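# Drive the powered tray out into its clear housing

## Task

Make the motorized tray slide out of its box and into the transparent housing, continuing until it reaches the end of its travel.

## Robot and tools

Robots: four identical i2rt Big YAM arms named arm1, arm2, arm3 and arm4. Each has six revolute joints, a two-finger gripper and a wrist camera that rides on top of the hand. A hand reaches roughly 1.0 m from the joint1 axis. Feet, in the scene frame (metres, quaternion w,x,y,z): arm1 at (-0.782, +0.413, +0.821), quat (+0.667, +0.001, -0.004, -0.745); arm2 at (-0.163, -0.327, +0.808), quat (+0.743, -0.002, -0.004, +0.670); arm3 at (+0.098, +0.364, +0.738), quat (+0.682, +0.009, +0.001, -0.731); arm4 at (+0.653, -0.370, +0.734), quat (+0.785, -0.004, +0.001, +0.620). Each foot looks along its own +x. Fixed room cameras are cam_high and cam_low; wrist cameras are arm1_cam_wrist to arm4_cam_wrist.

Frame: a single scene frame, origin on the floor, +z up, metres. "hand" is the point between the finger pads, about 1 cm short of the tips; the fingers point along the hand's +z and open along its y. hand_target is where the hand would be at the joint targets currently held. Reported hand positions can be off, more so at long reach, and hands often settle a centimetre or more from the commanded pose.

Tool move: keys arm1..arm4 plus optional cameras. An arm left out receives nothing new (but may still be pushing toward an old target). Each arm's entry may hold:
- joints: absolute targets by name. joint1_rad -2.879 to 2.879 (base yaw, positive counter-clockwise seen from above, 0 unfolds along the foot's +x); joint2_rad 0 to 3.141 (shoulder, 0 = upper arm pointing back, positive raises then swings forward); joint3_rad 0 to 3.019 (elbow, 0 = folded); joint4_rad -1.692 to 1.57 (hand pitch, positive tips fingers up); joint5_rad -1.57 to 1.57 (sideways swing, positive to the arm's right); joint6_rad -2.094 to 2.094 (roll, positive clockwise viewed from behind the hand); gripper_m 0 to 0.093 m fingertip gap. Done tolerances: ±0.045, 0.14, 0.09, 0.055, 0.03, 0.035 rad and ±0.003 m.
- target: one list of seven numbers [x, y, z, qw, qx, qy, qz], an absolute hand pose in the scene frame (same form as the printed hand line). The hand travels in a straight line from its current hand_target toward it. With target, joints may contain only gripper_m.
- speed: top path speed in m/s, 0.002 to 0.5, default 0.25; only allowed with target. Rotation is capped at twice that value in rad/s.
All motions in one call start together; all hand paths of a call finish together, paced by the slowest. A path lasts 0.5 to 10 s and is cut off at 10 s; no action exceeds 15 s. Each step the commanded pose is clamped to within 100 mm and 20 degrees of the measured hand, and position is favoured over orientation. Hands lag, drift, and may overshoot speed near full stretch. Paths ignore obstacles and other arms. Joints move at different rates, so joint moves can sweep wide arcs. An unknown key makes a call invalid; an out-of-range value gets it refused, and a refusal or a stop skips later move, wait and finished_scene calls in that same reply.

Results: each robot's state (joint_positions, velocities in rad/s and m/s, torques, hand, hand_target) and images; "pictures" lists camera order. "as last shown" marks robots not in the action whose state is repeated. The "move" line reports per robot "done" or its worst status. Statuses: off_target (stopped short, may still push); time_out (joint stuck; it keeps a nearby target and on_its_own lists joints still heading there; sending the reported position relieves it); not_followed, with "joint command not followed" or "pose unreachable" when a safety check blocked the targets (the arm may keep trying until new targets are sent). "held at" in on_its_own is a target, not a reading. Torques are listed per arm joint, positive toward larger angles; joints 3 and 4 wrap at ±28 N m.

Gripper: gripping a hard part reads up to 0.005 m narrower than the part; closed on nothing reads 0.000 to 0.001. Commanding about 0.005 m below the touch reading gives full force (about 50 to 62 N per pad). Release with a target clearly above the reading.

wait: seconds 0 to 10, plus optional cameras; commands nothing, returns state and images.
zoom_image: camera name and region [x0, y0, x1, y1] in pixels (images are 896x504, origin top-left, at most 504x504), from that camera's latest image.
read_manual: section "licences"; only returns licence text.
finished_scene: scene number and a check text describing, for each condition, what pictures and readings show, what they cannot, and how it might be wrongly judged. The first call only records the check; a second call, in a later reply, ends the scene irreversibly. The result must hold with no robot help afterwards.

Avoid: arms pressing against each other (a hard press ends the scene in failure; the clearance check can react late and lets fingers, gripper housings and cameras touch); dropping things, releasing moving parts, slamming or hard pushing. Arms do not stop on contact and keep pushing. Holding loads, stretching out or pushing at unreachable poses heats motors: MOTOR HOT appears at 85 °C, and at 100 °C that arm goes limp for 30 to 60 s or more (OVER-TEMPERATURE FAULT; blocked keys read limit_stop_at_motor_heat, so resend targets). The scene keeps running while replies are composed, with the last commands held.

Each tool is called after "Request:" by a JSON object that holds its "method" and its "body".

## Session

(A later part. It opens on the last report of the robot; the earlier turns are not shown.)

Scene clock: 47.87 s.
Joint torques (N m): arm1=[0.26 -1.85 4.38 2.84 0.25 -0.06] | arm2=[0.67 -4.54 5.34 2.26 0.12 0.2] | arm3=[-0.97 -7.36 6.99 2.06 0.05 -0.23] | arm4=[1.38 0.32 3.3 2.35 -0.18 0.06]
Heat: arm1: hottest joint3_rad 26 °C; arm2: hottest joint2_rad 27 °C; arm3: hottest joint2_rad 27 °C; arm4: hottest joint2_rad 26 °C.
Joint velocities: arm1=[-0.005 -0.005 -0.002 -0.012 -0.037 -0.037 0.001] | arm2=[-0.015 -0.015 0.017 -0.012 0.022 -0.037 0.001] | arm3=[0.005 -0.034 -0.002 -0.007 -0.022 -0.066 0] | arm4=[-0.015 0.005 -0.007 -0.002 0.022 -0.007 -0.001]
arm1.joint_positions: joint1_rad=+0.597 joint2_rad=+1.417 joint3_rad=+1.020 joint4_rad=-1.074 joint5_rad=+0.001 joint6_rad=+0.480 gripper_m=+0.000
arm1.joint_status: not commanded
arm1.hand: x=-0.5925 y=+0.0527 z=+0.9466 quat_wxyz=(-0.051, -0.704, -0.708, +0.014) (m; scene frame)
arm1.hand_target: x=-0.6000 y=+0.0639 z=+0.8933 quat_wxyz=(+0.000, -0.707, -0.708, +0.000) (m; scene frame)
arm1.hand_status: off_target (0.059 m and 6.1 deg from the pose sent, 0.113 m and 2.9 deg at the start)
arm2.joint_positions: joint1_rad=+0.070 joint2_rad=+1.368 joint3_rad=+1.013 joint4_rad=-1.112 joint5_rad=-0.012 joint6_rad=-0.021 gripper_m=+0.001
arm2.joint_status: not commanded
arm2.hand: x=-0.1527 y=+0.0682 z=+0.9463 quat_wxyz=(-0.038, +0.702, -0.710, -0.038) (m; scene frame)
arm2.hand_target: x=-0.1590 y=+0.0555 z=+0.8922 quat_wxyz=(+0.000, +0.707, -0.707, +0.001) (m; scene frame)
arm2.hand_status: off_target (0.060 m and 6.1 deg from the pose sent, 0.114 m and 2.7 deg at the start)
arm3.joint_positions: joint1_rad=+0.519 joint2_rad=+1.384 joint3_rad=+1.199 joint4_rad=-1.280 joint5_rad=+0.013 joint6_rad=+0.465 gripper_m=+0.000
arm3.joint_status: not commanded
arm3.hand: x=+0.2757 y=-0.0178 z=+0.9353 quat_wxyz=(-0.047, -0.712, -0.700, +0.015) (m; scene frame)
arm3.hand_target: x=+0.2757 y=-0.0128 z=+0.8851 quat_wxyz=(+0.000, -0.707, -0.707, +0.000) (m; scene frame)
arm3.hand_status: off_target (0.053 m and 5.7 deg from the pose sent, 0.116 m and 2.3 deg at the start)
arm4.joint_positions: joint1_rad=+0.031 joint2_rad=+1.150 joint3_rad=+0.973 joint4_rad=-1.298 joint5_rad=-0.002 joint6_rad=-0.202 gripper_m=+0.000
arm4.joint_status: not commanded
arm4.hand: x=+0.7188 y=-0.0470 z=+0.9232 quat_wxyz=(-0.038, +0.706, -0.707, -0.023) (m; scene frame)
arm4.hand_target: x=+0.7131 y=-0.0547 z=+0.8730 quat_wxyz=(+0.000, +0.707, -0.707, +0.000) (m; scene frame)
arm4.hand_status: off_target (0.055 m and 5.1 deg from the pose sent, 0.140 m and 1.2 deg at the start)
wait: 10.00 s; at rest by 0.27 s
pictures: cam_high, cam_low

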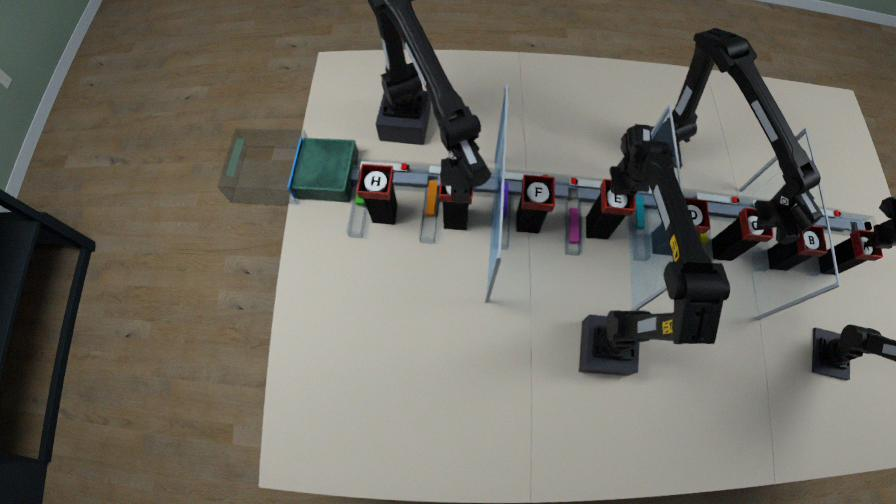

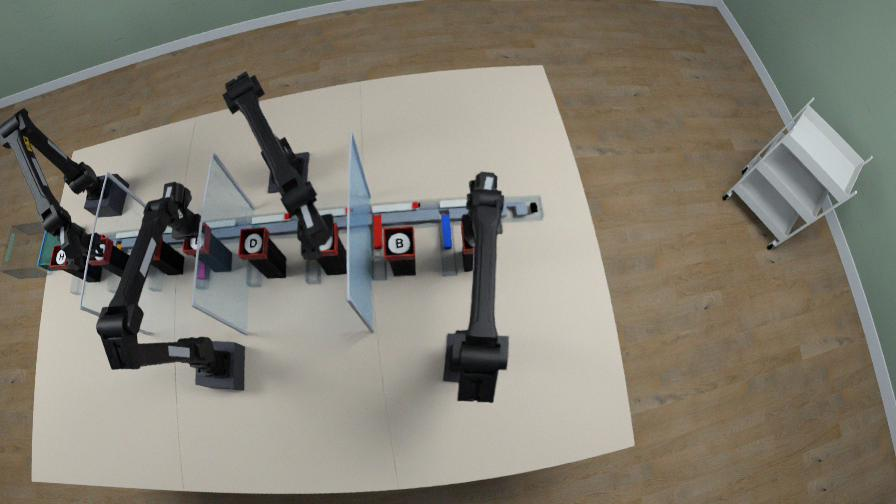

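Request:
{"method": "wait", "body": {"seconds": 10, "cameras": []}}

Request:
{"method": "wait", "body": {"seconds": 10, "cameras": []}}

Request:
{"method": "wait", "body": {"seconds": 10, "cameras": []}}

Request:
{"method": "wait", "body": {"seconds": 10, "cameras": []}}

Request:
{"method": "wait", "body": {"seconds": 10, "cameras": []}}

Request:
{"method": "wait", "body": {"seconds": 10, "cameras": ["cam_high", "cam_low"]}}

Request:
{"method": "zoom_image", "body": {"camera": "cam_high", "region": [340, 140, 500, 240]}}

Request:
{"method": "zoom_image", "body": {"camera": "cam_high", "region": [500, 150, 660, 250]}}

Request:
{"method": "zoom_image", "body": {"camera": "cam_high", "region": [640, 180, 800, 280]}}

Request:
{"method": "zoom_image", "body": {"camera": "cam_low", "region": [300, 180, 460, 280]}}

Request:
{"method": "zoom_image", "body": {"camera": "cam_low", "region": [410, 180, 570, 280]}}

Scene clock: 58.43 s.
Joint torques (N m): arm1=[0.21 -1.85 4.42 2.81 0.26 -0.05] | arm2=[0.73 -4.01 5.39 2.18 0.12 0.18] | arm3=[-0.97 -7.47 6.99 2.06 0.06 -0.24] | arm4=[1.44 0.32 3.32 2.35 -0.18 0.05]
Heat: arm1: hottest joint3_rad 26 °C; arm2: hottest joint2_rad 27 °C; arm3: hottest joint2_rad 27 °C; arm4: hottest joint2_rad 26 °C.
Joint velocities: arm1=[-0.015 -0.015 -0.017 -0.007 0.022 -0.007 0] | arm2=[-0.005 0.005 0.017 -0.002 0.066 -0.066 0] | arm3=[-0.005 0.005 -0.002 -0.012 0.022 -0.007 0] | arm4=[-0.015 -0.005 -0.007 0.002 0.022 -0.007 0]
arm1.joint_positions: joint1_rad=+0.597 joint2_rad=+1.417 joint3_rad=+1.020 joint4_rad=-1.074 joint5_rad=+0.001 joint6_rad=+0.480 gripper_m=+0.000
arm1.joint_status: not commanded
arm1.hand: x=-0.5925 y=+0.0527 z=+0.9466 quat_wxyz=(-0.051, -0.704, -0.708, +0.014) (m; scene frame)
arm1.hand_target: x=-0.6000 y=+0.0639 z=+0.8933 quat_wxyz=(+0.000, -0.707, -0.708, +0.000) (m; scene frame)
arm1.hand_status: off_target (0.059 m and 6.1 deg from the pose sent, 0.113 m and 2.9 deg at the start)
arm2.joint_positions: joint1_rad=+0.070 joint2_rad=+1.368 joint3_rad=+1.013 joint4_rad=-1.112 joint5_rad=-0.012 joint6_rad=-0.021 gripper_m=+0.001
arm2.joint_status: not commanded
arm2.hand: x=-0.1527 y=+0.0682 z=+0.9463 quat_wxyz=(-0.038, +0.702, -0.710, -0.038) (m; scene frame)
arm2.hand_target: x=-0.1590 y=+0.0555 z=+0.8922 quat_wxyz=(+0.000, +0.707, -0.707, +0.001) (m; scene frame)
arm2.hand_status: off_target (0.060 m and 6.1 deg from the pose sent, 0.114 m and 2.7 deg at the start)
arm3.joint_positions: joint1_rad=+0.519 joint2_rad=+1.384 joint3_rad=+1.199 joint4_rad=-1.280 joint5_rad=+0.013 joint6_rad=+0.465 gripper_m=+0.000
arm3.joint_status: not commanded
arm3.hand: x=+0.2757 y=-0.0178 z=+0.9353 quat_wxyz=(-0.047, -0.712, -0.700, +0.015) (m; scene frame)
arm3.hand_target: x=+0.2757 y=-0.0128 z=+0.8851 quat_wxyz=(+0.000, -0.707, -0.707, +0.000) (m; scene frame)
arm3.hand_status: off_target (0.053 m and 5.7 deg from the pose sent, 0.116 m and 2.3 deg at the start)
arm4.joint_positions: joint1_rad=+0.031 joint2_rad=+1.150 joint3_rad=+0.973 joint4_rad=-1.298 joint5_rad=-0.002 joint6_rad=-0.202 gripper_m=+0.000
arm4.joint_status: not commanded
arm4.hand: x=+0.7188 y=-0.0470 z=+0.9232 quat_wxyz=(-0.038, +0.706, -0.707, -0.023) (m; scene frame)
arm4.hand_target: x=+0.7131 y=-0.0547 z=+0.8730 quat_wxyz=(+0.000, +0.707, -0.707, +0.000) (m; scene frame)
arm4.hand_status: off_target (0.055 m and 5.1 deg from the pose sent, 0.140 m and 1.2 deg at the start)
wait: 10.00 s; at rest from the start
pictures: none
No camera images: "cameras" was empty.

Scene clock: 68.43 s.
Joint torques (N m): arm1=[0.32 -1.73 4.4 2.78 0.27 -0.06] | arm2=[1.08 -3.72 5.44 2.28 0.14 0.16] | arm3=[-0.91 -7.41 6.97 2.06 0.06 -0.23] | arm4=[1.38 0.26 3.3 2.35 -0.18 0.06]
Heat: arm1: hottest joint3_rad 26 °C; arm2: hottest joint2_rad 27 °C; arm3: hottest joint2_rad 27 °C; arm4: hottest joint2_rad 26 °C.
Joint velocities: arm1=[-0.015 0.005 -0.007 0.002 -0.022 0.007 -0.001] | arm2=[0.005 -0.005 0.007 0.012 0.066 0.022 0] | arm3=[0.005 -0.015 0.007 -0.007 -0.11 -0.022 0.001] | arm4=[0.005 0.005 -0.007 0.002 0.007 0.037 0]
arm1.joint_positions: joint1_rad=+0.597 joint2_rad=+1.417 joint3_rad=+1.020 joint4_rad=-1.074 joint5_rad=+0.001 joint6_rad=+0.480 gripper_m=+0.000
arm1.joint_status: not commanded
arm1.hand: x=-0.5925 y=+0.0527 z=+0.9466 quat_wxyz=(-0.051, -0.704, -0.708, +0.014) (m; scene frame)
arm1.hand_target: x=-0.6000 y=+0.0639 z=+0.8933 quat_wxyz=(+0.000, -0.707, -0.708, +0.000) (m; scene frame)
arm1.hand_status: off_target (0.059 m and 6.1 deg from the pose sent, 0.113 m and 2.9 deg at the start)
arm2.joint_positions: joint1_rad=+0.070 joint2_rad=+1.368 joint3_rad=+1.013 joint4_rad=-1.112 joint5_rad=-0.012 joint6_rad=-0.021 gripper_m=+0.001
arm2.joint_status: not commanded
arm2.hand: x=-0.1527 y=+0.0682 z=+0.9463 quat_wxyz=(-0.038, +0.702, -0.710, -0.038) (m; scene frame)
arm2.hand_target: x=-0.1590 y=+0.0555 z=+0.8922 quat_wxyz=(+0.000, +0.707, -0.707, +0.001) (m; scene frame)
arm2.hand_status: off_target (0.060 m and 6.1 deg from the pose sent, 0.114 m and 2.7 deg at the start)
arm3.joint_positions: joint1_rad=+0.519 joint2_rad=+1.384 joint3_rad=+1.199 joint4_rad=-1.280 joint5_rad=+0.013 joint6_rad=+0.465 gripper_m=+0.000
arm3.joint_status: not commanded
arm3.hand: x=+0.2757 y=-0.0178 z=+0.9353 quat_wxyz=(-0.047, -0.712, -0.700, +0.015) (m; scene frame)
arm3.hand_target: x=+0.2757 y=-0.0128 z=+0.8851 quat_wxyz=(+0.000, -0.707, -0.707, +0.000) (m; scene frame)
arm3.hand_status: off_target (0.053 m and 5.7 deg from the pose sent, 0.116 m and 2.3 deg at the start)
arm4.joint_positions: joint1_rad=+0.031 joint2_rad=+1.150 joint3_rad=+0.973 joint4_rad=-1.298 joint5_rad=-0.002 joint6_rad=-0.202 gripper_m=+0.000
arm4.joint_status: not commanded
arm4.hand: x=+0.7188 y=-0.0470 z=+0.9232 quat_wxyz=(-0.038, +0.706, -0.707, -0.023) (m; scene frame)
arm4.hand_target: x=+0.7131 y=-0.0547 z=+0.8730 quat_wxyz=(+0.000, +0.707, -0.707, +0.000) (m; scene frame)
arm4.hand_status: off_target (0.055 m and 5.1 deg from the pose sent, 0.140 m and 1.2 deg at the start)
wait: 10.00 s; at rest by 0.27 s
pictures: none
No camera images: "cameras" was empty.

Scene clock: 78.43 s.
Joint torques (N m): arm1=[0.32 -1.9 4.44 2.77 0.25 -0.05] | arm2=[1.03 -4.19 5.5 2.25 0.13 0.18] | arm3=[-0.91 -7.36 6.99 2.02 0.06 -0.24] | arm4=[1.38 0.32 3.29 2.33 -0.17 0.06]
Heat: arm1: hottest joint3_rad 26 °C; arm2: hottest joint2_rad 27 °C; arm3: hottest joint2_rad 27 °C; arm4: hottest joint2_rad 26 °C.
Joint velocities: arm1=[-0.015 -0.005 -0.012 -0.002 0.007 -0.051 -0.001] | arm2=[-0.005 -0.024 -0.012 0.027 -0.037 0.081 -0.001] | arm3=[-0.015 -0.015 -0.022 -0.012 0.022 0.066 0] | arm4=[-0.005 0.015 -0.017 -0.007 0.007 0.037 0.001]
arm1.joint_positions: joint1_rad=+0.597 joint2_rad=+1.417 joint3_rad=+1.020 joint4_rad=-1.074 joint5_rad=+0.001 joint6_rad=+0.480 gripper_m=+0.000
arm1.joint_status: not commanded
arm1.hand: x=-0.5925 y=+0.0527 z=+0.9466 quat_wxyz=(-0.051, -0.704, -0.708, +0.014) (m; scene frame)
arm1.hand_target: x=-0.6000 y=+0.0639 z=+0.8933 quat_wxyz=(+0.000, -0.707, -0.708, +0.000) (m; scene frame)
arm1.hand_status: off_target (0.059 m and 6.1 deg from the pose sent, 0.113 m and 2.9 deg at the start)
arm2.joint_positions: joint1_rad=+0.070 joint2_rad=+1.368 joint3_rad=+1.013 joint4_rad=-1.112 joint5_rad=-0.012 joint6_rad=-0.021 gripper_m=+0.001
arm2.joint_status: not commanded
arm2.hand: x=-0.1527 y=+0.0682 z=+0.9463 quat_wxyz=(-0.038, +0.702, -0.710, -0.038) (m; scene frame)
arm2.hand_target: x=-0.1590 y=+0.0555 z=+0.8922 quat_wxyz=(+0.000, +0.707, -0.707, +0.001) (m; scene frame)
arm2.hand_status: off_target (0.060 m and 6.1 deg from the pose sent, 0.114 m and 2.7 deg at the start)
arm3.joint_positions: joint1_rad=+0.519 joint2_rad=+1.384 joint3_rad=+1.199 joint4_rad=-1.280 joint5_rad=+0.013 joint6_rad=+0.465 gripper_m=+0.000
arm3.joint_status: not commanded
arm3.hand: x=+0.2757 y=-0.0178 z=+0.9353 quat_wxyz=(-0.047, -0.712, -0.700, +0.015) (m; scene frame)
arm3.hand_target: x=+0.2757 y=-0.0128 z=+0.8851 quat_wxyz=(+0.000, -0.707, -0.707, +0.000) (m; scene frame)
arm3.hand_status: off_target (0.053 m and 5.7 deg from the pose sent, 0.116 m and 2.3 deg at the start)
arm4.joint_positions: joint1_rad=+0.031 joint2_rad=+1.150 joint3_rad=+0.973 joint4_rad=-1.298 joint5_rad=-0.002 joint6_rad=-0.202 gripper_m=+0.000
arm4.joint_status: not commanded
arm4.hand: x=+0.7188 y=-0.0470 z=+0.9232 quat_wxyz=(-0.038, +0.706, -0.707, -0.023) (m; scene frame)
arm4.hand_target: x=+0.7131 y=-0.0547 z=+0.8730 quat_wxyz=(+0.000, +0.707, -0.707, +0.000) (m; scene frame)
arm4.hand_status: off_target (0.055 m and 5.1 deg from the pose sent, 0.140 m and 1.2 deg at the start)
wait: 10.00 s; at rest by 0.27 s
pictures: none
No camera images: "cameras" was empty.

Scene clock: 88.43 s.
Joint torques (N m): arm1=[0.15 -1.9 4.38 2.82 0.26 -0.06] | arm2=[1.03 -4.54 5.44 2.24 0.12 0.19] | arm3=[-0.91 -7.41 7.01 2.03 0.06 -0.23] | arm4=[1.38 0.32 3.3 2.35 -0.18 0.06]
Heat: arm1: hottest joint3_rad 26 °C; arm2: hottest joint2_rad 27 °C; arm3: hottest joint2_rad 27 °C; arm4: hottest joint2_rad 26 °C.
Joint velocities: arm1=[-0.005 0.005 -0.012 -0.012 -0.081 -0.037 0] | arm2=[-0.005 -0.005 -0.002 0.002 0.022 -0.007 -0.001] | arm3=[-0.005 -0.015 0.007 -0.012 0.007 0.022 0] | arm4=[-0.005 -0.015 -0.007 -0.007 -0.037 0.022 0]
arm1.joint_positions: joint1_rad=+0.597 joint2_rad=+1.417 joint3_rad=+1.020 joint4_rad=-1.074 joint5_rad=+0.001 joint6_rad=+0.480 gripper_m=+0.000
arm1.joint_status: not commanded
arm1.hand: x=-0.5925 y=+0.0527 z=+0.9466 quat_wxyz=(-0.051, -0.704, -0.708, +0.014) (m; scene frame)
arm1.hand_target: x=-0.6000 y=+0.0639 z=+0.8933 quat_wxyz=(+0.000, -0.707, -0.708, +0.000) (m; scene frame)
arm1.hand_status: off_target (0.059 m and 6.1 deg from the pose sent, 0.113 m and 2.9 deg at the start)
arm2.joint_positions: joint1_rad=+0.070 joint2_rad=+1.368 joint3_rad=+1.013 joint4_rad=-1.112 joint5_rad=-0.012 joint6_rad=-0.021 gripper_m=+0.001
arm2.joint_status: not commanded
arm2.hand: x=-0.1527 y=+0.0682 z=+0.9463 quat_wxyz=(-0.038, +0.702, -0.710, -0.038) (m; scene frame)
arm2.hand_target: x=-0.1590 y=+0.0555 z=+0.8922 quat_wxyz=(+0.000, +0.707, -0.707, +0.001) (m; scene frame)
arm2.hand_status: off_target (0.060 m and 6.1 deg from the pose sent, 0.114 m and 2.7 deg at the start)
arm3.joint_positions: joint1_rad=+0.519 joint2_rad=+1.384 joint3_rad=+1.199 joint4_rad=-1.280 joint5_rad=+0.013 joint6_rad=+0.465 gripper_m=+0.000
arm3.joint_status: not commanded
arm3.hand: x=+0.2757 y=-0.0178 z=+0.9353 quat_wxyz=(-0.047, -0.712, -0.700, +0.015) (m; scene frame)
arm3.hand_target: x=+0.2757 y=-0.0128 z=+0.8851 quat_wxyz=(+0.000, -0.707, -0.707, +0.000) (m; scene frame)
arm3.hand_status: off_target (0.053 m and 5.7 deg from the pose sent, 0.116 m and 2.3 deg at the start)
arm4.joint_positions: joint1_rad=+0.031 joint2_rad=+1.150 joint3_rad=+0.973 joint4_rad=-1.298 joint5_rad=-0.002 joint6_rad=-0.202 gripper_m=+0.000
arm4.joint_status: not commanded
arm4.hand: x=+0.7188 y=-0.0470 z=+0.9232 quat_wxyz=(-0.038, +0.706, -0.707, -0.023) (m; scene frame)
arm4.hand_target: x=+0.7131 y=-0.0547 z=+0.8730 quat_wxyz=(+0.000, +0.707, -0.707, +0.000) (m; scene frame)
arm4.hand_status: off_target (0.055 m and 5.1 deg from the pose sent, 0.140 m and 1.2 deg at the start)
wait: 10.00 s; at rest by 0.27 s
pictures: none
No camera images: "cameras" was empty.

Scene clock: 98.43 s.
Joint torques (N m): arm1=[0.21 -2.02 4.37 2.82 0.25 -0.06] | arm2=[0.97 -4.13 5.39 2.39 0.14 0.15] | arm3=[-0.91 -7.47 7.02 2.02 0.06 -0.23] | arm4=[1.38 0.26 3.3 2.35 -0.17 0.06]
Heat: arm1: hottest joint3_rad 26 °C; arm2: hottest joint2_rad 27 °C; arm3: hottest joint2_rad 27 °C; arm4: hottest joint2_rad 26 °C.
Joint velocities: arm1=[0.015 -0.005 0.002 0.002 0.037 -0.051 0] | arm2=[0.024 0.015 -0.012 -0.002 -0.022 0.022 0] | arm3=[-0.005 -0.005 0.012 0.012 -0.007 -0.037 -0.001] | arm4=[-0.015 -0.005 -0.002 -0.017 0.022 -0.051 0]
arm1.joint_positions: joint1_rad=+0.597 joint2_rad=+1.417 joint3_rad=+1.020 joint4_rad=-1.074 joint5_rad=+0.001 joint6_rad=+0.480 gripper_m=+0.000
arm1.joint_status: not commanded
arm1.hand: x=-0.5925 y=+0.0527 z=+0.9466 quat_wxyz=(-0.051, -0.704, -0.708, +0.014) (m; scene frame)
arm1.hand_target: x=-0.6000 y=+0.0639 z=+0.8933 quat_wxyz=(+0.000, -0.707, -0.708, +0.000) (m; scene frame)
arm1.hand_status: off_target (0.059 m and 6.1 deg from the pose sent, 0.113 m and 2.9 deg at the start)
arm2.joint_positions: joint1_rad=+0.070 joint2_rad=+1.368 joint3_rad=+1.013 joint4_rad=-1.112 joint5_rad=-0.012 joint6_rad=-0.021 gripper_m=+0.001
arm2.joint_status: not commanded
arm2.hand: x=-0.1527 y=+0.0682 z=+0.9463 quat_wxyz=(-0.038, +0.702, -0.710, -0.038) (m; scene frame)
arm2.hand_target: x=-0.1590 y=+0.0555 z=+0.8922 quat_wxyz=(+0.000, +0.707, -0.707, +0.001) (m; scene frame)
arm2.hand_status: off_target (0.060 m and 6.1 deg from the pose sent, 0.114 m and 2.7 deg at the start)
arm3.joint_positions: joint1_rad=+0.519 joint2_rad=+1.384 joint3_rad=+1.199 joint4_rad=-1.280 joint5_rad=+0.013 joint6_rad=+0.465 gripper_m=+0.000
arm3.joint_status: not commanded
arm3.hand: x=+0.2757 y=-0.0178 z=+0.9353 quat_wxyz=(-0.047, -0.712, -0.700, +0.015) (m; scene frame)
arm3.hand_target: x=+0.2757 y=-0.0128 z=+0.8851 quat_wxyz=(+0.000, -0.707, -0.707, +0.000) (m; scene frame)
arm3.hand_status: off_target (0.053 m and 5.7 deg from the pose sent, 0.116 m and 2.3 deg at the start)
arm4.joint_positions: joint1_rad=+0.031 joint2_rad=+1.150 joint3_rad=+0.973 joint4_rad=-1.298 joint5_rad=-0.002 joint6_rad=-0.202 gripper_m=+0.000
arm4.joint_status: not commanded
arm4.hand: x=+0.7188 y=-0.0470 z=+0.9232 quat_wxyz=(-0.038, +0.706, -0.707, -0.023) (m; scene frame)
arm4.hand_target: x=+0.7131 y=-0.0547 z=+0.8730 quat_wxyz=(+0.000, +0.707, -0.707, +0.000) (m; scene frame)
arm4.hand_status: off_target (0.055 m and 5.1 deg from the pose sent, 0.140 m and 1.2 deg at the start)
wait: 10.00 s; at rest by 0.27 s
pictures: none
No camera images: "cameras" was empty.

Scene clock: 108.43 s.
Joint torques (N m): arm1=[0.26 -1.85 4.42 2.82 0.26 -0.06] | arm2=[0.85 -4.19 5.31 2.32 0.11 0.17] | arm3=[-0.85 -7.41 6.99 2.04 0.05 -0.22] | arm4=[1.38 0.32 3.32 2.35 -0.18 0.06]
Heat: arm1: hottest joint3_rad 27 °C; arm2: hottest joint2_rad 27 °C; arm3: hottest joint2_rad 27 °C; arm4: hottest joint2_rad 26 °C.
Joint velocities: arm1=[-0.015 -0.005 0.007 -0.007 0.051 -0.007 0.001] | arm2=[-0.005 0.015 -0.002 0.007 -0.037 -0.007 0.002] | arm3=[0.005 0.005 0.002 -0.017 -0.007 -0.081 0] | arm4=[-0.005 -0.024 0.002 -0.012 0.051 0.081 -0.001]
arm1.joint_positions: joint1_rad=+0.597 joint2_rad=+1.417 joint3_rad=+1.020 joint4_rad=-1.074 joint5_rad=+0.001 joint6_rad=+0.480 gripper_m=+0.000
arm1.joint_status: not commanded
arm1.hand: x=-0.5925 y=+0.0527 z=+0.9466 quat_wxyz=(-0.051, -0.704, -0.708, +0.014) (m; scene frame)
arm1.hand_target: x=-0.6000 y=+0.0639 z=+0.8933 quat_wxyz=(+0.000, -0.707, -0.708, +0.000) (m; scene frame)
arm1.hand_status: off_target (0.059 m and 6.1 deg from the pose sent, 0.113 m and 2.9 deg at the start)
arm2.joint_positions: joint1_rad=+0.070 joint2_rad=+1.368 joint3_rad=+1.013 joint4_rad=-1.112 joint5_rad=-0.012 joint6_rad=-0.021 gripper_m=+0.001
arm2.joint_status: not commanded
arm2.hand: x=-0.1527 y=+0.0682 z=+0.9463 quat_wxyz=(-0.038, +0.702, -0.710, -0.038) (m; scene frame)
arm2.hand_target: x=-0.1590 y=+0.0555 z=+0.8922 quat_wxyz=(+0.000, +0.707, -0.707, +0.001) (m; scene frame)
arm2.hand_status: off_target (0.060 m and 6.1 deg from the pose sent, 0.114 m and 2.7 deg at the start)
arm3.joint_positions: joint1_rad=+0.519 joint2_rad=+1.384 joint3_rad=+1.199 joint4_rad=-1.280 joint5_rad=+0.013 joint6_rad=+0.465 gripper_m=+0.000
arm3.joint_status: not commanded
arm3.hand: x=+0.2757 y=-0.0178 z=+0.9353 quat_wxyz=(-0.047, -0.712, -0.700, +0.015) (m; scene frame)
arm3.hand_target: x=+0.2757 y=-0.0128 z=+0.8851 quat_wxyz=(+0.000, -0.707, -0.707, +0.000) (m; scene frame)
arm3.hand_status: off_target (0.053 m and 5.7 deg from the pose sent, 0.116 m and 2.3 deg at the start)
arm4.joint_positions: joint1_rad=+0.031 joint2_rad=+1.150 joint3_rad=+0.973 joint4_rad=-1.298 joint5_rad=-0.002 joint6_rad=-0.202 gripper_m=+0.000
arm4.joint_status: not commanded
arm4.hand: x=+0.7188 y=-0.0470 z=+0.9232 quat_wxyz=(-0.038, +0.706, -0.707, -0.023) (m; scene frame)
arm4.hand_target: x=+0.7131 y=-0.0547 z=+0.8730 quat_wxyz=(+0.000, +0.707, -0.707, +0.000) (m; scene frame)
arm4.hand_status: off_target (0.055 m and 5.1 deg from the pose sent, 0.140 m and 1.2 deg at the start)
wait: 10.00 s; at rest by 0.27 s
pictures: cam_high, cam_low

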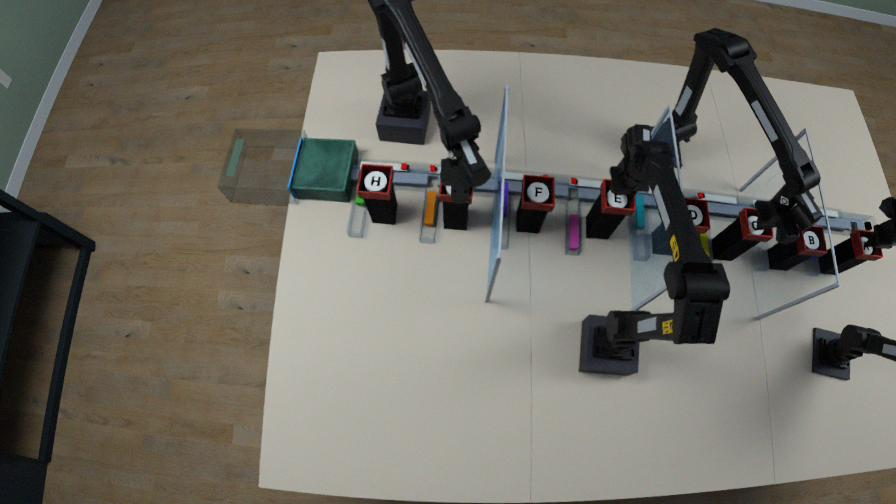

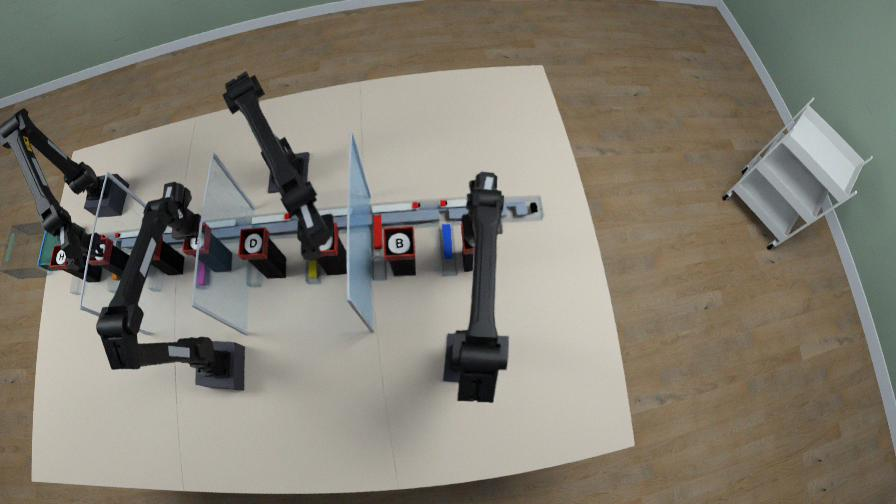

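Scaled by 3.150 from the camera's 896x504 image, which has a finer 1280x720 frame.

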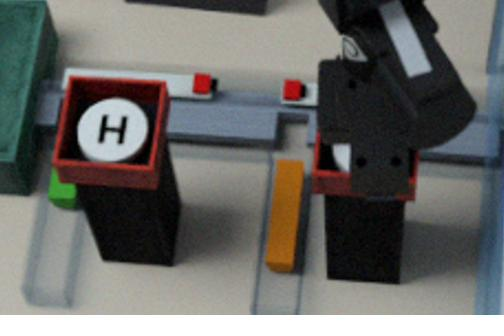

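Scaled by 3.150 from the camera's 896x504 image, which has a finer 1280x720 frame.

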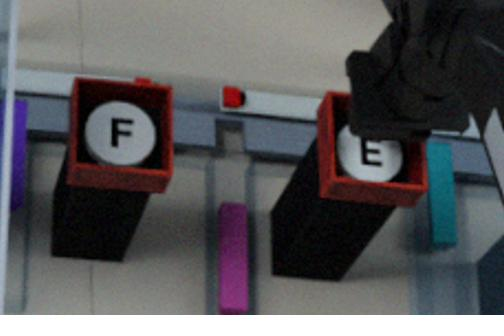

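Scaled by 3.150 from the camera's 896x504 image, which has a finer 1280x720 frame.

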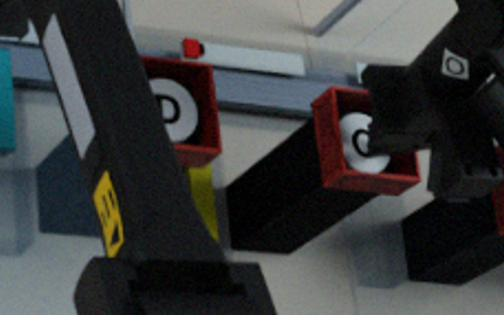

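Scaled by 3.150 from the camera's 896x504 image, which has a finer 1280x720 frame.

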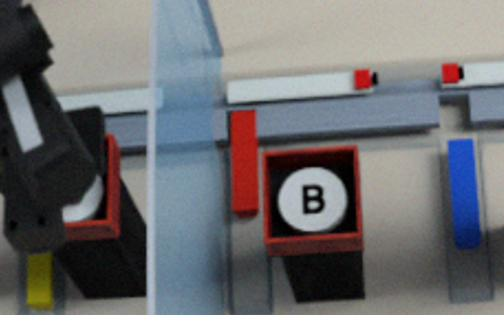

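Scaled by 3.150 from the camera's 896x504 image, which has a finer 1280x720 frame.

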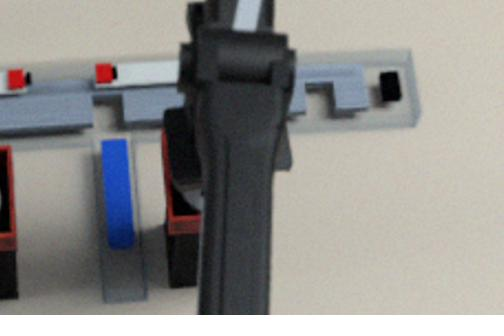

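Request:
{"method": "wait", "body": {"seconds": 10, "cameras": []}}

Request:
{"method": "wait", "body": {"seconds": 10, "cameras": []}}

Request:
{"method": "wait", "body": {"seconds": 10, "cameras": []}}

Request:
{"method": "wait", "body": {"seconds": 10, "cameras": []}}

Request:
{"method": "wait", "body": {"seconds": 10, "cameras": []}}

Request:
{"method": "wait", "body": {"seconds": 10, "cameras": []}}

Request:
{"method": "wait", "body": {"seconds": 10, "cameras": []}}

Request:
{"method": "wait", "body": {"seconds": 10, "cameras": ["cam_high", "cam_low"]}}

Request:
{"method": "zoom_image", "body": {"camera": "cam_high", "region": [340, 140, 500, 240]}}

Request:
{"method": "zoom_image", "body": {"camera": "cam_low", "region": [300, 180, 460, 280]}}

Scene clock: 121.57 s.
Joint torques (N m): arm1=[0.21 -1.85 4.42 2.8 0.26 -0.07] | arm2=[0.67 -3.78 5.39 2.26 0.13 0.2] | arm3=[-0.79 -7.47 7.01 2.02 0.06 -0.23] | arm4=[1.44 0.26 3.29 2.35 -0.17 0.06]
Heat: arm1: hottest joint3_rad 27 °C; arm2: hottest joint2_rad 27 °C; arm3: hottest joint2_rad 27 °C; arm4: hottest joint2_rad 26 °C.
Joint velocities: arm1=[-0.015 -0.024 0.002 -0.007 -0.037 0.007 0] | arm2=[0.015 -0.005 0.007 0.002 0.007 -0.066 -0.001] | arm3=[-0.005 -0.015 -0.007 -0.012 -0.007 -0.037 0] | arm4=[0.005 -0.005 -0.007 0.002 -0.051 0.022 0]
arm1.joint_positions: joint1_rad=+0.597 joint2_rad=+1.417 joint3_rad=+1.020 joint4_rad=-1.074 joint5_rad=+0.001 joint6_rad=+0.480 gripper_m=+0.000
arm1.joint_status: not commanded
arm1.hand: x=-0.5925 y=+0.0527 z=+0.9466 quat_wxyz=(-0.051, -0.704, -0.708, +0.014) (m; scene frame)
arm1.hand_target: x=-0.6000 y=+0.0639 z=+0.8933 quat_wxyz=(+0.000, -0.707, -0.708, +0.000) (m; scene frame)
arm1.hand_status: off_target (0.059 m and 6.1 deg from the pose sent, 0.113 m and 2.9 deg at the start)
arm2.joint_positions: joint1_rad=+0.070 joint2_rad=+1.368 joint3_rad=+1.013 joint4_rad=-1.112 joint5_rad=-0.012 joint6_rad=-0.021 gripper_m=+0.001
arm2.joint_status: not commanded
arm2.hand: x=-0.1527 y=+0.0682 z=+0.9463 quat_wxyz=(-0.038, +0.702, -0.710, -0.038) (m; scene frame)
arm2.hand_target: x=-0.1590 y=+0.0555 z=+0.8922 quat_wxyz=(+0.000, +0.707, -0.707, +0.001) (m; scene frame)
arm2.hand_status: off_target (0.060 m and 6.1 deg from the pose sent, 0.114 m and 2.7 deg at the start)
arm3.joint_positions: joint1_rad=+0.519 joint2_rad=+1.384 joint3_rad=+1.199 joint4_rad=-1.280 joint5_rad=+0.013 joint6_rad=+0.465 gripper_m=+0.000
arm3.joint_status: not commanded
arm3.hand: x=+0.2757 y=-0.0178 z=+0.9353 quat_wxyz=(-0.047, -0.712, -0.700, +0.015) (m; scene frame)
arm3.hand_target: x=+0.2757 y=-0.0128 z=+0.8851 quat_wxyz=(+0.000, -0.707, -0.707, +0.000) (m; scene frame)
arm3.hand_status: off_target (0.053 m and 5.7 deg from the pose sent, 0.116 m and 2.3 deg at the start)
arm4.joint_positions: joint1_rad=+0.031 joint2_rad=+1.150 joint3_rad=+0.973 joint4_rad=-1.298 joint5_rad=-0.002 joint6_rad=-0.202 gripper_m=+0.000
arm4.joint_status: not commanded
arm4.hand: x=+0.7188 y=-0.0470 z=+0.9232 quat_wxyz=(-0.038, +0.706, -0.707, -0.023) (m; scene frame)
arm4.hand_target: x=+0.7131 y=-0.0547 z=+0.8730 quat_wxyz=(+0.000, +0.707, -0.707, +0.000) (m; scene frame)
arm4.hand_status: off_target (0.055 m and 5.1 deg from the pose sent, 0.140 m and 1.2 deg at the start)
wait: 10.00 s; at rest from the start
pictures: none
No camera images: "cameras" was empty.

Scene clock: 131.57 s.
Joint torques (N m): arm1=[0.32 -1.9 4.45 2.78 0.26 -0.06] | arm2=[0.85 -4.42 5.41 2.22 0.14 0.17] | arm3=[-0.85 -7.41 7.01 2.03 0.06 -0.23] | arm4=[1.38 0.32 3.3 2.35 -0.18 0.06]
Heat: arm1: hottest joint3_rad 27 °C; arm2: hottest joint3_rad 27 °C; arm3: hottest joint2_rad 27 °C; arm4: hottest joint2_rad 26 °C.
Joint velocities: arm1=[-0.015 -0.005 0.002 0.002 0.037 -0.022 0] | arm2=[-0.015 -0.005 -0.007 0.002 0.066 0.007 0] | arm3=[-0.024 -0.005 -0.017 -0.007 0.007 0.007 0] | arm4=[-0.005 0.024 -0.012 -0.017 -0.051 -0.022 0.001]
arm1.joint_positions: joint1_rad=+0.597 joint2_rad=+1.417 joint3_rad=+1.020 joint4_rad=-1.074 joint5_rad=+0.001 joint6_rad=+0.480 gripper_m=+0.000
arm1.joint_status: not commanded
arm1.hand: x=-0.5925 y=+0.0527 z=+0.9466 quat_wxyz=(-0.051, -0.704, -0.708, +0.014) (m; scene frame)
arm1.hand_target: x=-0.6000 y=+0.0639 z=+0.8933 quat_wxyz=(+0.000, -0.707, -0.708, +0.000) (m; scene frame)
arm1.hand_status: off_target (0.059 m and 6.1 deg from the pose sent, 0.113 m and 2.9 deg at the start)
arm2.joint_positions: joint1_rad=+0.070 joint2_rad=+1.368 joint3_rad=+1.013 joint4_rad=-1.112 joint5_rad=-0.012 joint6_rad=-0.021 gripper_m=+0.001
arm2.joint_status: not commanded
arm2.hand: x=-0.1527 y=+0.0682 z=+0.9463 quat_wxyz=(-0.038, +0.702, -0.710, -0.038) (m; scene frame)
arm2.hand_target: x=-0.1590 y=+0.0555 z=+0.8922 quat_wxyz=(+0.000, +0.707, -0.707, +0.001) (m; scene frame)
arm2.hand_status: off_target (0.060 m and 6.1 deg from the pose sent, 0.114 m and 2.7 deg at the start)
arm3.joint_positions: joint1_rad=+0.519 joint2_rad=+1.384 joint3_rad=+1.199 joint4_rad=-1.280 joint5_rad=+0.013 joint6_rad=+0.465 gripper_m=+0.000
arm3.joint_status: not commanded
arm3.hand: x=+0.2757 y=-0.0178 z=+0.9353 quat_wxyz=(-0.047, -0.712, -0.700, +0.015) (m; scene frame)
arm3.hand_target: x=+0.2757 y=-0.0128 z=+0.8851 quat_wxyz=(+0.000, -0.707, -0.707, +0.000) (m; scene frame)
arm3.hand_status: off_target (0.053 m and 5.7 deg from the pose sent, 0.116 m and 2.3 deg at the start)
arm4.joint_positions: joint1_rad=+0.031 joint2_rad=+1.150 joint3_rad=+0.973 joint4_rad=-1.298 joint5_rad=-0.002 joint6_rad=-0.202 gripper_m=+0.000
arm4.joint_status: not commanded
arm4.hand: x=+0.7188 y=-0.0470 z=+0.9232 quat_wxyz=(-0.038, +0.706, -0.707, -0.023) (m; scene frame)
arm4.hand_target: x=+0.7131 y=-0.0547 z=+0.8730 quat_wxyz=(+0.000, +0.707, -0.707, +0.000) (m; scene frame)
arm4.hand_status: off_target (0.055 m and 5.1 deg from the pose sent, 0.140 m and 1.2 deg at the start)
wait: 10.00 s; at rest by 0.27 s
pictures: none
No camera images: "cameras" was empty.

Scene clock: 141.57 s.
Joint torques (N m): arm1=[0.26 -1.96 4.42 2.81 0.26 -0.07] | arm2=[0.79 -4.42 5.34 2.36 0.12 0.16] | arm3=[-0.79 -7.41 7.02 2.07 0.06 -0.23] | arm4=[1.38 0.32 3.3 2.35 -0.18 0.06]
Heat: arm1: hottest joint3_rad 27 °C; arm2: hottest joint3_rad 27 °C; arm3: hottest joint2_rad 27 °C; arm4: hottest joint2_rad 26 °C.
Joint velocities: arm1=[-0.005 -0.005 0.002 -0.007 0.037 -0.022 0.001] | arm2=[-0.024 -0.005 0.007 -0.002 -0.007 -0.022 0] | arm3=[0.005 -0.005 -0.012 0.017 0.022 0.051 0] | arm4=[-0.005 -0.015 -0.012 -0.017 -0.051 0.051 0.001]
arm1.joint_positions: joint1_rad=+0.597 joint2_rad=+1.417 joint3_rad=+1.020 joint4_rad=-1.074 joint5_rad=+0.001 joint6_rad=+0.480 gripper_m=+0.000
arm1.joint_status: not commanded
arm1.hand: x=-0.5925 y=+0.0527 z=+0.9466 quat_wxyz=(-0.051, -0.704, -0.708, +0.014) (m; scene frame)
arm1.hand_target: x=-0.6000 y=+0.0639 z=+0.8933 quat_wxyz=(+0.000, -0.707, -0.708, +0.000) (m; scene frame)
arm1.hand_status: off_target (0.059 m and 6.1 deg from the pose sent, 0.113 m and 2.9 deg at the start)
arm2.joint_positions: joint1_rad=+0.070 joint2_rad=+1.368 joint3_rad=+1.013 joint4_rad=-1.112 joint5_rad=-0.012 joint6_rad=-0.021 gripper_m=+0.001
arm2.joint_status: not commanded
arm2.hand: x=-0.1527 y=+0.0682 z=+0.9463 quat_wxyz=(-0.038, +0.702, -0.710, -0.038) (m; scene frame)
arm2.hand_target: x=-0.1590 y=+0.0555 z=+0.8922 quat_wxyz=(+0.000, +0.707, -0.707, +0.001) (m; scene frame)
arm2.hand_status: off_target (0.060 m and 6.1 deg from the pose sent, 0.114 m and 2.7 deg at the start)
arm3.joint_positions: joint1_rad=+0.519 joint2_rad=+1.384 joint3_rad=+1.199 joint4_rad=-1.280 joint5_rad=+0.013 joint6_rad=+0.465 gripper_m=+0.000
arm3.joint_status: not commanded
arm3.hand: x=+0.2757 y=-0.0178 z=+0.9353 quat_wxyz=(-0.047, -0.712, -0.700, +0.015) (m; scene frame)
arm3.hand_target: x=+0.2757 y=-0.0128 z=+0.8851 quat_wxyz=(+0.000, -0.707, -0.707, +0.000) (m; scene frame)
arm3.hand_status: off_target (0.053 m and 5.7 deg from the pose sent, 0.116 m and 2.3 deg at the start)
arm4.joint_positions: joint1_rad=+0.031 joint2_rad=+1.150 joint3_rad=+0.973 joint4_rad=-1.298 joint5_rad=-0.002 joint6_rad=-0.202 gripper_m=+0.000
arm4.joint_status: not commanded
arm4.hand: x=+0.7188 y=-0.0470 z=+0.9232 quat_wxyz=(-0.038, +0.706, -0.707, -0.023) (m; scene frame)
arm4.hand_target: x=+0.7131 y=-0.0547 z=+0.8730 quat_wxyz=(+0.000, +0.707, -0.707, +0.000) (m; scene frame)
arm4.hand_status: off_target (0.055 m and 5.1 deg from the pose sent, 0.140 m and 1.2 deg at the start)
wait: 10.00 s; at rest by 0.27 s
pictures: none
No camera images: "cameras" was empty.

Scene clock: 151.57 s.
Joint torques (N m): arm1=[0.21 -1.85 4.38 2.81 0.26 -0.06] | arm2=[0.73 -4.01 5.46 2.18 0.1 0.17] | arm3=[-0.91 -7.53 7.01 2.03 0.06 -0.24] | arm4=[1.38 0.26 3.3 2.35 -0.18 0.06]
Heat: arm1: hottest joint3_rad 27 °C; arm2: hottest joint3_rad 27 °C; arm3: hottest joint2_rad 27 °C; arm4: hottest joint2_rad 26 °C.
Joint velocities: arm1=[-0.005 0.005 -0.002 0.017 -0.051 -0.022 0.001] | arm2=[0.005 -0.005 0.007 -0.002 -0.037 0.007 0] | arm3=[0.005 -0.015 -0.002 -0.027 0.066 -0.007 -0.001] | arm4=[-0.005 -0.015 -0.002 -0.007 0.007 0.037 -0.001]
arm1.joint_positions: joint1_rad=+0.597 joint2_rad=+1.417 joint3_rad=+1.020 joint4_rad=-1.074 joint5_rad=+0.001 joint6_rad=+0.480 gripper_m=+0.000
arm1.joint_status: not commanded
arm1.hand: x=-0.5925 y=+0.0527 z=+0.9466 quat_wxyz=(-0.051, -0.704, -0.708, +0.014) (m; scene frame)
arm1.hand_target: x=-0.6000 y=+0.0639 z=+0.8933 quat_wxyz=(+0.000, -0.707, -0.708, +0.000) (m; scene frame)
arm1.hand_status: off_target (0.059 m and 6.1 deg from the pose sent, 0.113 m and 2.9 deg at the start)
arm2.joint_positions: joint1_rad=+0.070 joint2_rad=+1.368 joint3_rad=+1.013 joint4_rad=-1.112 joint5_rad=-0.012 joint6_rad=-0.021 gripper_m=+0.001
arm2.joint_status: not commanded
arm2.hand: x=-0.1527 y=+0.0682 z=+0.9463 quat_wxyz=(-0.038, +0.702, -0.710, -0.038) (m; scene frame)
arm2.hand_target: x=-0.1590 y=+0.0555 z=+0.8922 quat_wxyz=(+0.000, +0.707, -0.707, +0.001) (m; scene frame)
arm2.hand_status: off_target (0.060 m and 6.1 deg from the pose sent, 0.114 m and 2.7 deg at the start)
arm3.joint_positions: joint1_rad=+0.519 joint2_rad=+1.384 joint3_rad=+1.199 joint4_rad=-1.280 joint5_rad=+0.013 joint6_rad=+0.465 gripper_m=+0.000
arm3.joint_status: not commanded
arm3.hand: x=+0.2757 y=-0.0178 z=+0.9353 quat_wxyz=(-0.047, -0.712, -0.700, +0.015) (m; scene frame)
arm3.hand_target: x=+0.2757 y=-0.0128 z=+0.8851 quat_wxyz=(+0.000, -0.707, -0.707, +0.000) (m; scene frame)
arm3.hand_status: off_target (0.053 m and 5.7 deg from the pose sent, 0.116 m and 2.3 deg at the start)
arm4.joint_positions: joint1_rad=+0.031 joint2_rad=+1.150 joint3_rad=+0.973 joint4_rad=-1.298 joint5_rad=-0.002 joint6_rad=-0.202 gripper_m=+0.000
arm4.joint_status: not commanded
arm4.hand: x=+0.7188 y=-0.0470 z=+0.9232 quat_wxyz=(-0.038, +0.706, -0.707, -0.023) (m; scene frame)
arm4.hand_target: x=+0.7131 y=-0.0547 z=+0.8730 quat_wxyz=(+0.000, +0.707, -0.707, +0.000) (m; scene frame)
arm4.hand_status: off_target (0.055 m and 5.1 deg from the pose sent, 0.140 m and 1.2 deg at the start)
wait: 10.00 s; at rest by 0.27 s
pictures: none
No camera images: "cameras" was empty.

Scene clock: 161.57 s.
Joint torques (N m): arm1=[0.32 -2.02 4.42 2.81 0.26 -0.07] | arm2=[0.38 -4.19 5.26 2.33 0.13 0.21] | arm3=[-0.91 -7.41 6.99 2.06 0.06 -0.24] | arm4=[1.38 0.32 3.3 2.35 -0.17 0.06]
Heat: arm1: hottest joint3_rad 27 °C; arm2: hottest joint3_rad 27 °C; arm3: hottest joint2_rad 27 °C; arm4: hottest joint2_rad 26 °C.
Joint velocities: arm1=[-0.005 -0.015 -0.022 0.002 0.022 -0.051 0] | arm2=[-0.005 -0.015 -0.002 0.002 -0.081 0.007 0] | arm3=[-0.015 0.005 -0.007 -0.022 -0.037 0.022 -0.001] | arm4=[-0.005 -0.005 -0.012 0.002 0.022 -0.022 -0.001]
arm1.joint_positions: joint1_rad=+0.597 joint2_rad=+1.417 joint3_rad=+1.020 joint4_rad=-1.074 joint5_rad=+0.001 joint6_rad=+0.480 gripper_m=+0.000
arm1.joint_status: not commanded
arm1.hand: x=-0.5925 y=+0.0527 z=+0.9466 quat_wxyz=(-0.051, -0.704, -0.708, +0.014) (m; scene frame)
arm1.hand_target: x=-0.6000 y=+0.0639 z=+0.8933 quat_wxyz=(+0.000, -0.707, -0.708, +0.000) (m; scene frame)
arm1.hand_status: off_target (0.059 m and 6.1 deg from the pose sent, 0.113 m and 2.9 deg at the start)
arm2.joint_positions: joint1_rad=+0.070 joint2_rad=+1.368 joint3_rad=+1.013 joint4_rad=-1.112 joint5_rad=-0.012 joint6_rad=-0.021 gripper_m=+0.001
arm2.joint_status: not commanded
arm2.hand: x=-0.1527 y=+0.0682 z=+0.9463 quat_wxyz=(-0.038, +0.702, -0.710, -0.038) (m; scene frame)
arm2.hand_target: x=-0.1590 y=+0.0555 z=+0.8922 quat_wxyz=(+0.000, +0.707, -0.707, +0.001) (m; scene frame)
arm2.hand_status: off_target (0.060 m and 6.1 deg from the pose sent, 0.114 m and 2.7 deg at the start)
arm3.joint_positions: joint1_rad=+0.519 joint2_rad=+1.384 joint3_rad=+1.199 joint4_rad=-1.280 joint5_rad=+0.013 joint6_rad=+0.465 gripper_m=+0.000
arm3.joint_status: not commanded
arm3.hand: x=+0.2757 y=-0.0178 z=+0.9353 quat_wxyz=(-0.047, -0.712, -0.700, +0.015) (m; scene frame)
arm3.hand_target: x=+0.2757 y=-0.0128 z=+0.8851 quat_wxyz=(+0.000, -0.707, -0.707, +0.000) (m; scene frame)
arm3.hand_status: off_target (0.053 m and 5.7 deg from the pose sent, 0.116 m and 2.3 deg at the start)
arm4.joint_positions: joint1_rad=+0.031 joint2_rad=+1.150 joint3_rad=+0.973 joint4_rad=-1.298 joint5_rad=-0.002 joint6_rad=-0.202 gripper_m=+0.000
arm4.joint_status: not commanded
arm4.hand: x=+0.7188 y=-0.0470 z=+0.9232 quat_wxyz=(-0.038, +0.706, -0.707, -0.023) (m; scene frame)
arm4.hand_target: x=+0.7131 y=-0.0547 z=+0.8730 quat_wxyz=(+0.000, +0.707, -0.707, +0.000) (m; scene frame)
arm4.hand_status: off_target (0.055 m and 5.1 deg from the pose sent, 0.140 m and 1.2 deg at the start)
wait: 10.00 s; at rest by 0.27 s
pictures: none
No camera images: "cameras" was empty.

Scene clock: 171.57 s.
Joint torques (N m): arm1=[0.21 -1.67 4.42 2.81 0.26 -0.05] | arm2=[0.79 -4.31 5.35 2.29 0.13 0.15] | arm3=[-0.91 -7.36 7.04 2.06 0.05 -0.23] | arm4=[1.38 0.26 3.29 2.35 -0.18 0.06]
Heat: arm1: hottest joint3_rad 27 °C; arm2: hottest joint3_rad 27 °C; arm3: hottest joint2_rad 27 °C; arm4: hottest joint2_rad 26 °C.
Joint velocities: arm1=[-0.005 0.005 -0.007 -0.017 -0.022 0.037 -0.001] | arm2=[0.015 -0.005 -0.002 -0.007 -0.037 -0.051 0] | arm3=[0.015 -0.005 0.007 0.007 0.022 -0.007 0.001] | arm4=[-0.024 0.015 -0.022 0.017 0.007 -0.037 0.001]
arm1.joint_positions: joint1_rad=+0.597 joint2_rad=+1.417 joint3_rad=+1.020 joint4_rad=-1.074 joint5_rad=+0.001 joint6_rad=+0.480 gripper_m=+0.000
arm1.joint_status: not commanded
arm1.hand: x=-0.5925 y=+0.0527 z=+0.9466 quat_wxyz=(-0.051, -0.704, -0.708, +0.014) (m; scene frame)
arm1.hand_target: x=-0.6000 y=+0.0639 z=+0.8933 quat_wxyz=(+0.000, -0.707, -0.708, +0.000) (m; scene frame)
arm1.hand_status: off_target (0.059 m and 6.1 deg from the pose sent, 0.113 m and 2.9 deg at the start)
arm2.joint_positions: joint1_rad=+0.070 joint2_rad=+1.368 joint3_rad=+1.013 joint4_rad=-1.112 joint5_rad=-0.012 joint6_rad=-0.021 gripper_m=+0.001
arm2.joint_status: not commanded
arm2.hand: x=-0.1527 y=+0.0682 z=+0.9463 quat_wxyz=(-0.038, +0.702, -0.710, -0.038) (m; scene frame)
arm2.hand_target: x=-0.1590 y=+0.0555 z=+0.8922 quat_wxyz=(+0.000, +0.707, -0.707, +0.001) (m; scene frame)
arm2.hand_status: off_target (0.060 m and 6.1 deg from the pose sent, 0.114 m and 2.7 deg at the start)
arm3.joint_positions: joint1_rad=+0.519 joint2_rad=+1.384 joint3_rad=+1.199 joint4_rad=-1.280 joint5_rad=+0.013 joint6_rad=+0.465 gripper_m=+0.000
arm3.joint_status: not commanded
arm3.hand: x=+0.2757 y=-0.0178 z=+0.9353 quat_wxyz=(-0.047, -0.712, -0.700, +0.015) (m; scene frame)
arm3.hand_target: x=+0.2757 y=-0.0128 z=+0.8851 quat_wxyz=(+0.000, -0.707, -0.707, +0.000) (m; scene frame)
arm3.hand_status: off_target (0.053 m and 5.7 deg from the pose sent, 0.116 m and 2.3 deg at the start)
arm4.joint_positions: joint1_rad=+0.031 joint2_rad=+1.150 joint3_rad=+0.973 joint4_rad=-1.298 joint5_rad=-0.002 joint6_rad=-0.202 gripper_m=+0.000
arm4.joint_status: not commanded
arm4.hand: x=+0.7188 y=-0.0470 z=+0.9232 quat_wxyz=(-0.038, +0.706, -0.707, -0.023) (m; scene frame)
arm4.hand_target: x=+0.7131 y=-0.0547 z=+0.8730 quat_wxyz=(+0.000, +0.707, -0.707, +0.000) (m; scene frame)
arm4.hand_status: off_target (0.055 m and 5.1 deg from the pose sent, 0.140 m and 1.2 deg at the start)
wait: 10.00 s; at rest by 0.27 s
pictures: none
No camera images: "cameras" was empty.

Scene clock: 181.57 s.
Joint torques (N m): arm1=[0.26 -1.9 4.38 2.78 0.26 -0.06] | arm2=[1.08 -4.07 5.42 2.25 0.12 0.2] | arm3=[-0.79 -7.41 7.02 2.04 0.06 -0.23] | arm4=[1.38 0.32 3.3 2.35 -0.17 0.06]
Heat: arm1: hottest joint3_rad 27 °C; arm2: hottest joint3_rad 27 °C; arm3: hottest joint2_rad 27 °C; arm4: hottest joint2_rad 26 °C.
Joint velocities: arm1=[-0.015 -0.005 -0.007 -0.012 0.037 -0.051 0.001] | arm2=[-0.005 0.005 0.017 -0.002 0.007 0.037 -0.001] | arm3=[-0.005 -0.015 -0.007 0.022 -0.022 -0.051 0] | arm4=[-0.005 0.005 0.007 -0.007 -0.007 0.066 0.001]
arm1.joint_positions: joint1_rad=+0.597 joint2_rad=+1.417 joint3_rad=+1.020 joint4_rad=-1.074 joint5_rad=+0.001 joint6_rad=+0.480 gripper_m=+0.000
arm1.joint_status: not commanded
arm1.hand: x=-0.5925 y=+0.0527 z=+0.9466 quat_wxyz=(-0.051, -0.704, -0.708, +0.014) (m; scene frame)
arm1.hand_target: x=-0.6000 y=+0.0639 z=+0.8933 quat_wxyz=(+0.000, -0.707, -0.708, +0.000) (m; scene frame)
arm1.hand_status: off_target (0.059 m and 6.1 deg from the pose sent, 0.113 m and 2.9 deg at the start)
arm2.joint_positions: joint1_rad=+0.070 joint2_rad=+1.368 joint3_rad=+1.013 joint4_rad=-1.112 joint5_rad=-0.012 joint6_rad=-0.021 gripper_m=+0.001
arm2.joint_status: not commanded
arm2.hand: x=-0.1527 y=+0.0682 z=+0.9463 quat_wxyz=(-0.038, +0.702, -0.710, -0.038) (m; scene frame)
arm2.hand_target: x=-0.1590 y=+0.0555 z=+0.8922 quat_wxyz=(+0.000, +0.707, -0.707, +0.001) (m; scene frame)
arm2.hand_status: off_target (0.060 m and 6.1 deg from the pose sent, 0.114 m and 2.7 deg at the start)
arm3.joint_positions: joint1_rad=+0.519 joint2_rad=+1.384 joint3_rad=+1.199 joint4_rad=-1.280 joint5_rad=+0.013 joint6_rad=+0.465 gripper_m=+0.000
arm3.joint_status: not commanded
arm3.hand: x=+0.2757 y=-0.0178 z=+0.9353 quat_wxyz=(-0.047, -0.712, -0.700, +0.015) (m; scene frame)
arm3.hand_target: x=+0.2757 y=-0.0128 z=+0.8851 quat_wxyz=(+0.000, -0.707, -0.707, +0.000) (m; scene frame)
arm3.hand_status: off_target (0.053 m and 5.7 deg from the pose sent, 0.116 m and 2.3 deg at the start)
arm4.joint_positions: joint1_rad=+0.031 joint2_rad=+1.150 joint3_rad=+0.973 joint4_rad=-1.298 joint5_rad=-0.002 joint6_rad=-0.202 gripper_m=+0.000
arm4.joint_status: not commanded
arm4.hand: x=+0.7188 y=-0.0470 z=+0.9232 quat_wxyz=(-0.038, +0.706, -0.707, -0.023) (m; scene frame)
arm4.hand_target: x=+0.7131 y=-0.0547 z=+0.8730 quat_wxyz=(+0.000, +0.707, -0.707, +0.000) (m; scene frame)
arm4.hand_status: off_target (0.055 m and 5.1 deg from the pose sent, 0.140 m and 1.2 deg at the start)
wait: 10.00 s; at rest by 0.27 s
pictures: none
No camera images: "cameras" was empty.

Scene clock: 191.57 s.
Joint torques (N m): arm1=[0.21 -1.9 4.42 2.81 0.25 -0.07] | arm2=[0.5 -4.31 5.3 2.29 0.12 0.15] | arm3=[-0.85 -7.36 7.04 2.04 0.07 -0.24] | arm4=[1.38 0.26 3.3 2.35 -0.18 0.06]
Heat: arm1: hottest joint3_rad 27 °C; arm2: hottest joint3_rad 27 °C; arm3: hottest joint2_rad 27 °C; arm4: hottest joint2_rad 26 °C.
Joint velocities: arm1=[-0.005 -0.005 0.007 -0.007 -0.051 -0.066 -0.001] | arm2=[-0.015 -0.005 -0.017 -0.007 0.007 -0.051 0] | arm3=[-0.005 0.005 -0.007 -0.017 0.051 -0.081 0.001] | arm4=[-0.015 -0.005 0.007 0.002 0.007 -0.051 0]
arm1.joint_positions: joint1_rad=+0.597 joint2_rad=+1.417 joint3_rad=+1.020 joint4_rad=-1.074 joint5_rad=+0.001 joint6_rad=+0.480 gripper_m=+0.000
arm1.joint_status: not commanded
arm1.hand: x=-0.5925 y=+0.0527 z=+0.9466 quat_wxyz=(-0.051, -0.704, -0.708, +0.014) (m; scene frame)
arm1.hand_target: x=-0.6000 y=+0.0639 z=+0.8933 quat_wxyz=(+0.000, -0.707, -0.708, +0.000) (m; scene frame)
arm1.hand_status: off_target (0.059 m and 6.1 deg from the pose sent, 0.113 m and 2.9 deg at the start)
arm2.joint_positions: joint1_rad=+0.070 joint2_rad=+1.368 joint3_rad=+1.013 joint4_rad=-1.112 joint5_rad=-0.012 joint6_rad=-0.021 gripper_m=+0.001
arm2.joint_status: not commanded
arm2.hand: x=-0.1527 y=+0.0682 z=+0.9463 quat_wxyz=(-0.038, +0.702, -0.710, -0.038) (m; scene frame)
arm2.hand_target: x=-0.1590 y=+0.0555 z=+0.8922 quat_wxyz=(+0.000, +0.707, -0.707, +0.001) (m; scene frame)
arm2.hand_status: off_target (0.060 m and 6.1 deg from the pose sent, 0.114 m and 2.7 deg at the start)
arm3.joint_positions: joint1_rad=+0.519 joint2_rad=+1.384 joint3_rad=+1.199 joint4_rad=-1.280 joint5_rad=+0.013 joint6_rad=+0.465 gripper_m=+0.000
arm3.joint_status: not commanded
arm3.hand: x=+0.2757 y=-0.0178 z=+0.9353 quat_wxyz=(-0.047, -0.712, -0.700, +0.015) (m; scene frame)
arm3.hand_target: x=+0.2757 y=-0.0128 z=+0.8851 quat_wxyz=(+0.000, -0.707, -0.707, +0.000) (m; scene frame)
arm3.hand_status: off_target (0.053 m and 5.7 deg from the pose sent, 0.116 m and 2.3 deg at the start)
arm4.joint_positions: joint1_rad=+0.031 joint2_rad=+1.150 joint3_rad=+0.973 joint4_rad=-1.298 joint5_rad=-0.002 joint6_rad=-0.202 gripper_m=+0.000
arm4.joint_status: not commanded
arm4.hand: x=+0.7188 y=-0.0470 z=+0.9232 quat_wxyz=(-0.038, +0.706, -0.707, -0.023) (m; scene frame)
arm4.hand_target: x=+0.7131 y=-0.0547 z=+0.8730 quat_wxyz=(+0.000, +0.707, -0.707, +0.000) (m; scene frame)
arm4.hand_status: off_target (0.055 m and 5.1 deg from the pose sent, 0.140 m and 1.2 deg at the start)
wait: 10.00 s; at rest by 0.27 s
pictures: cam_high, cam_low

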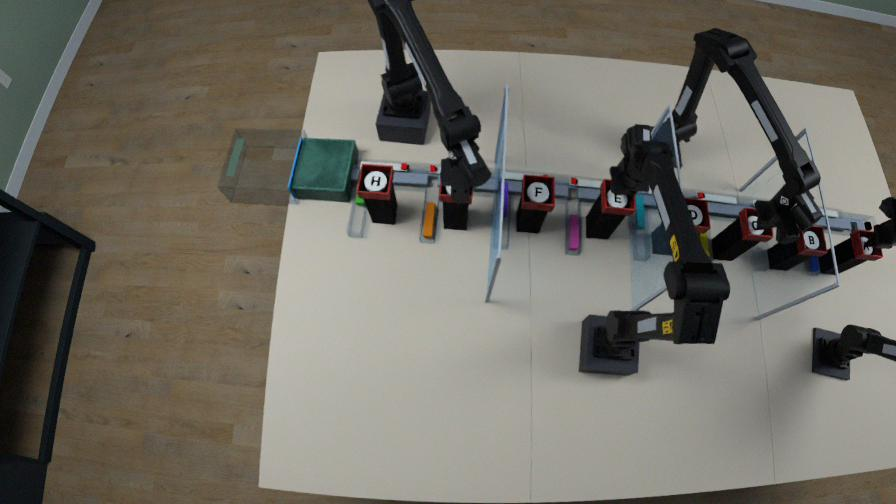

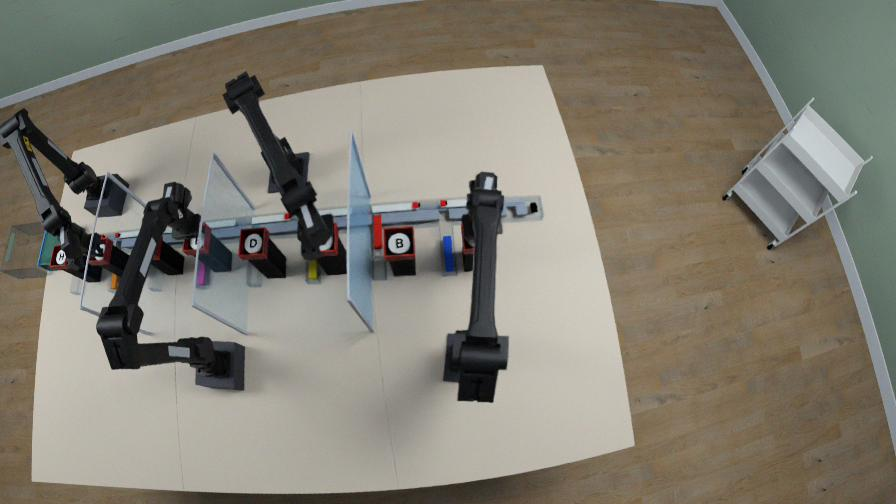

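Scaled by 3.150 from the camera's 896x504 image, which has a finer 1280x720 frame.

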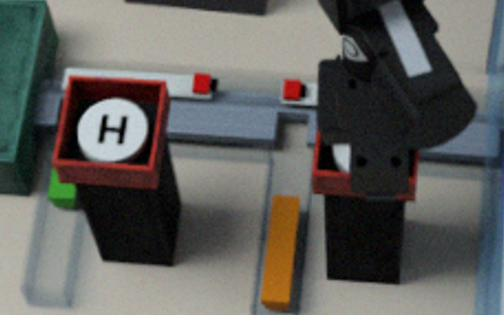

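Scaled by 3.150 from the camera's 896x504 image, which has a finer 1280x720 frame.

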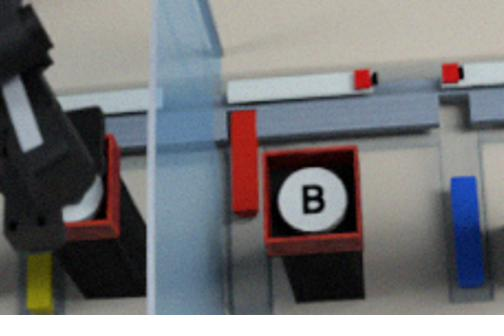

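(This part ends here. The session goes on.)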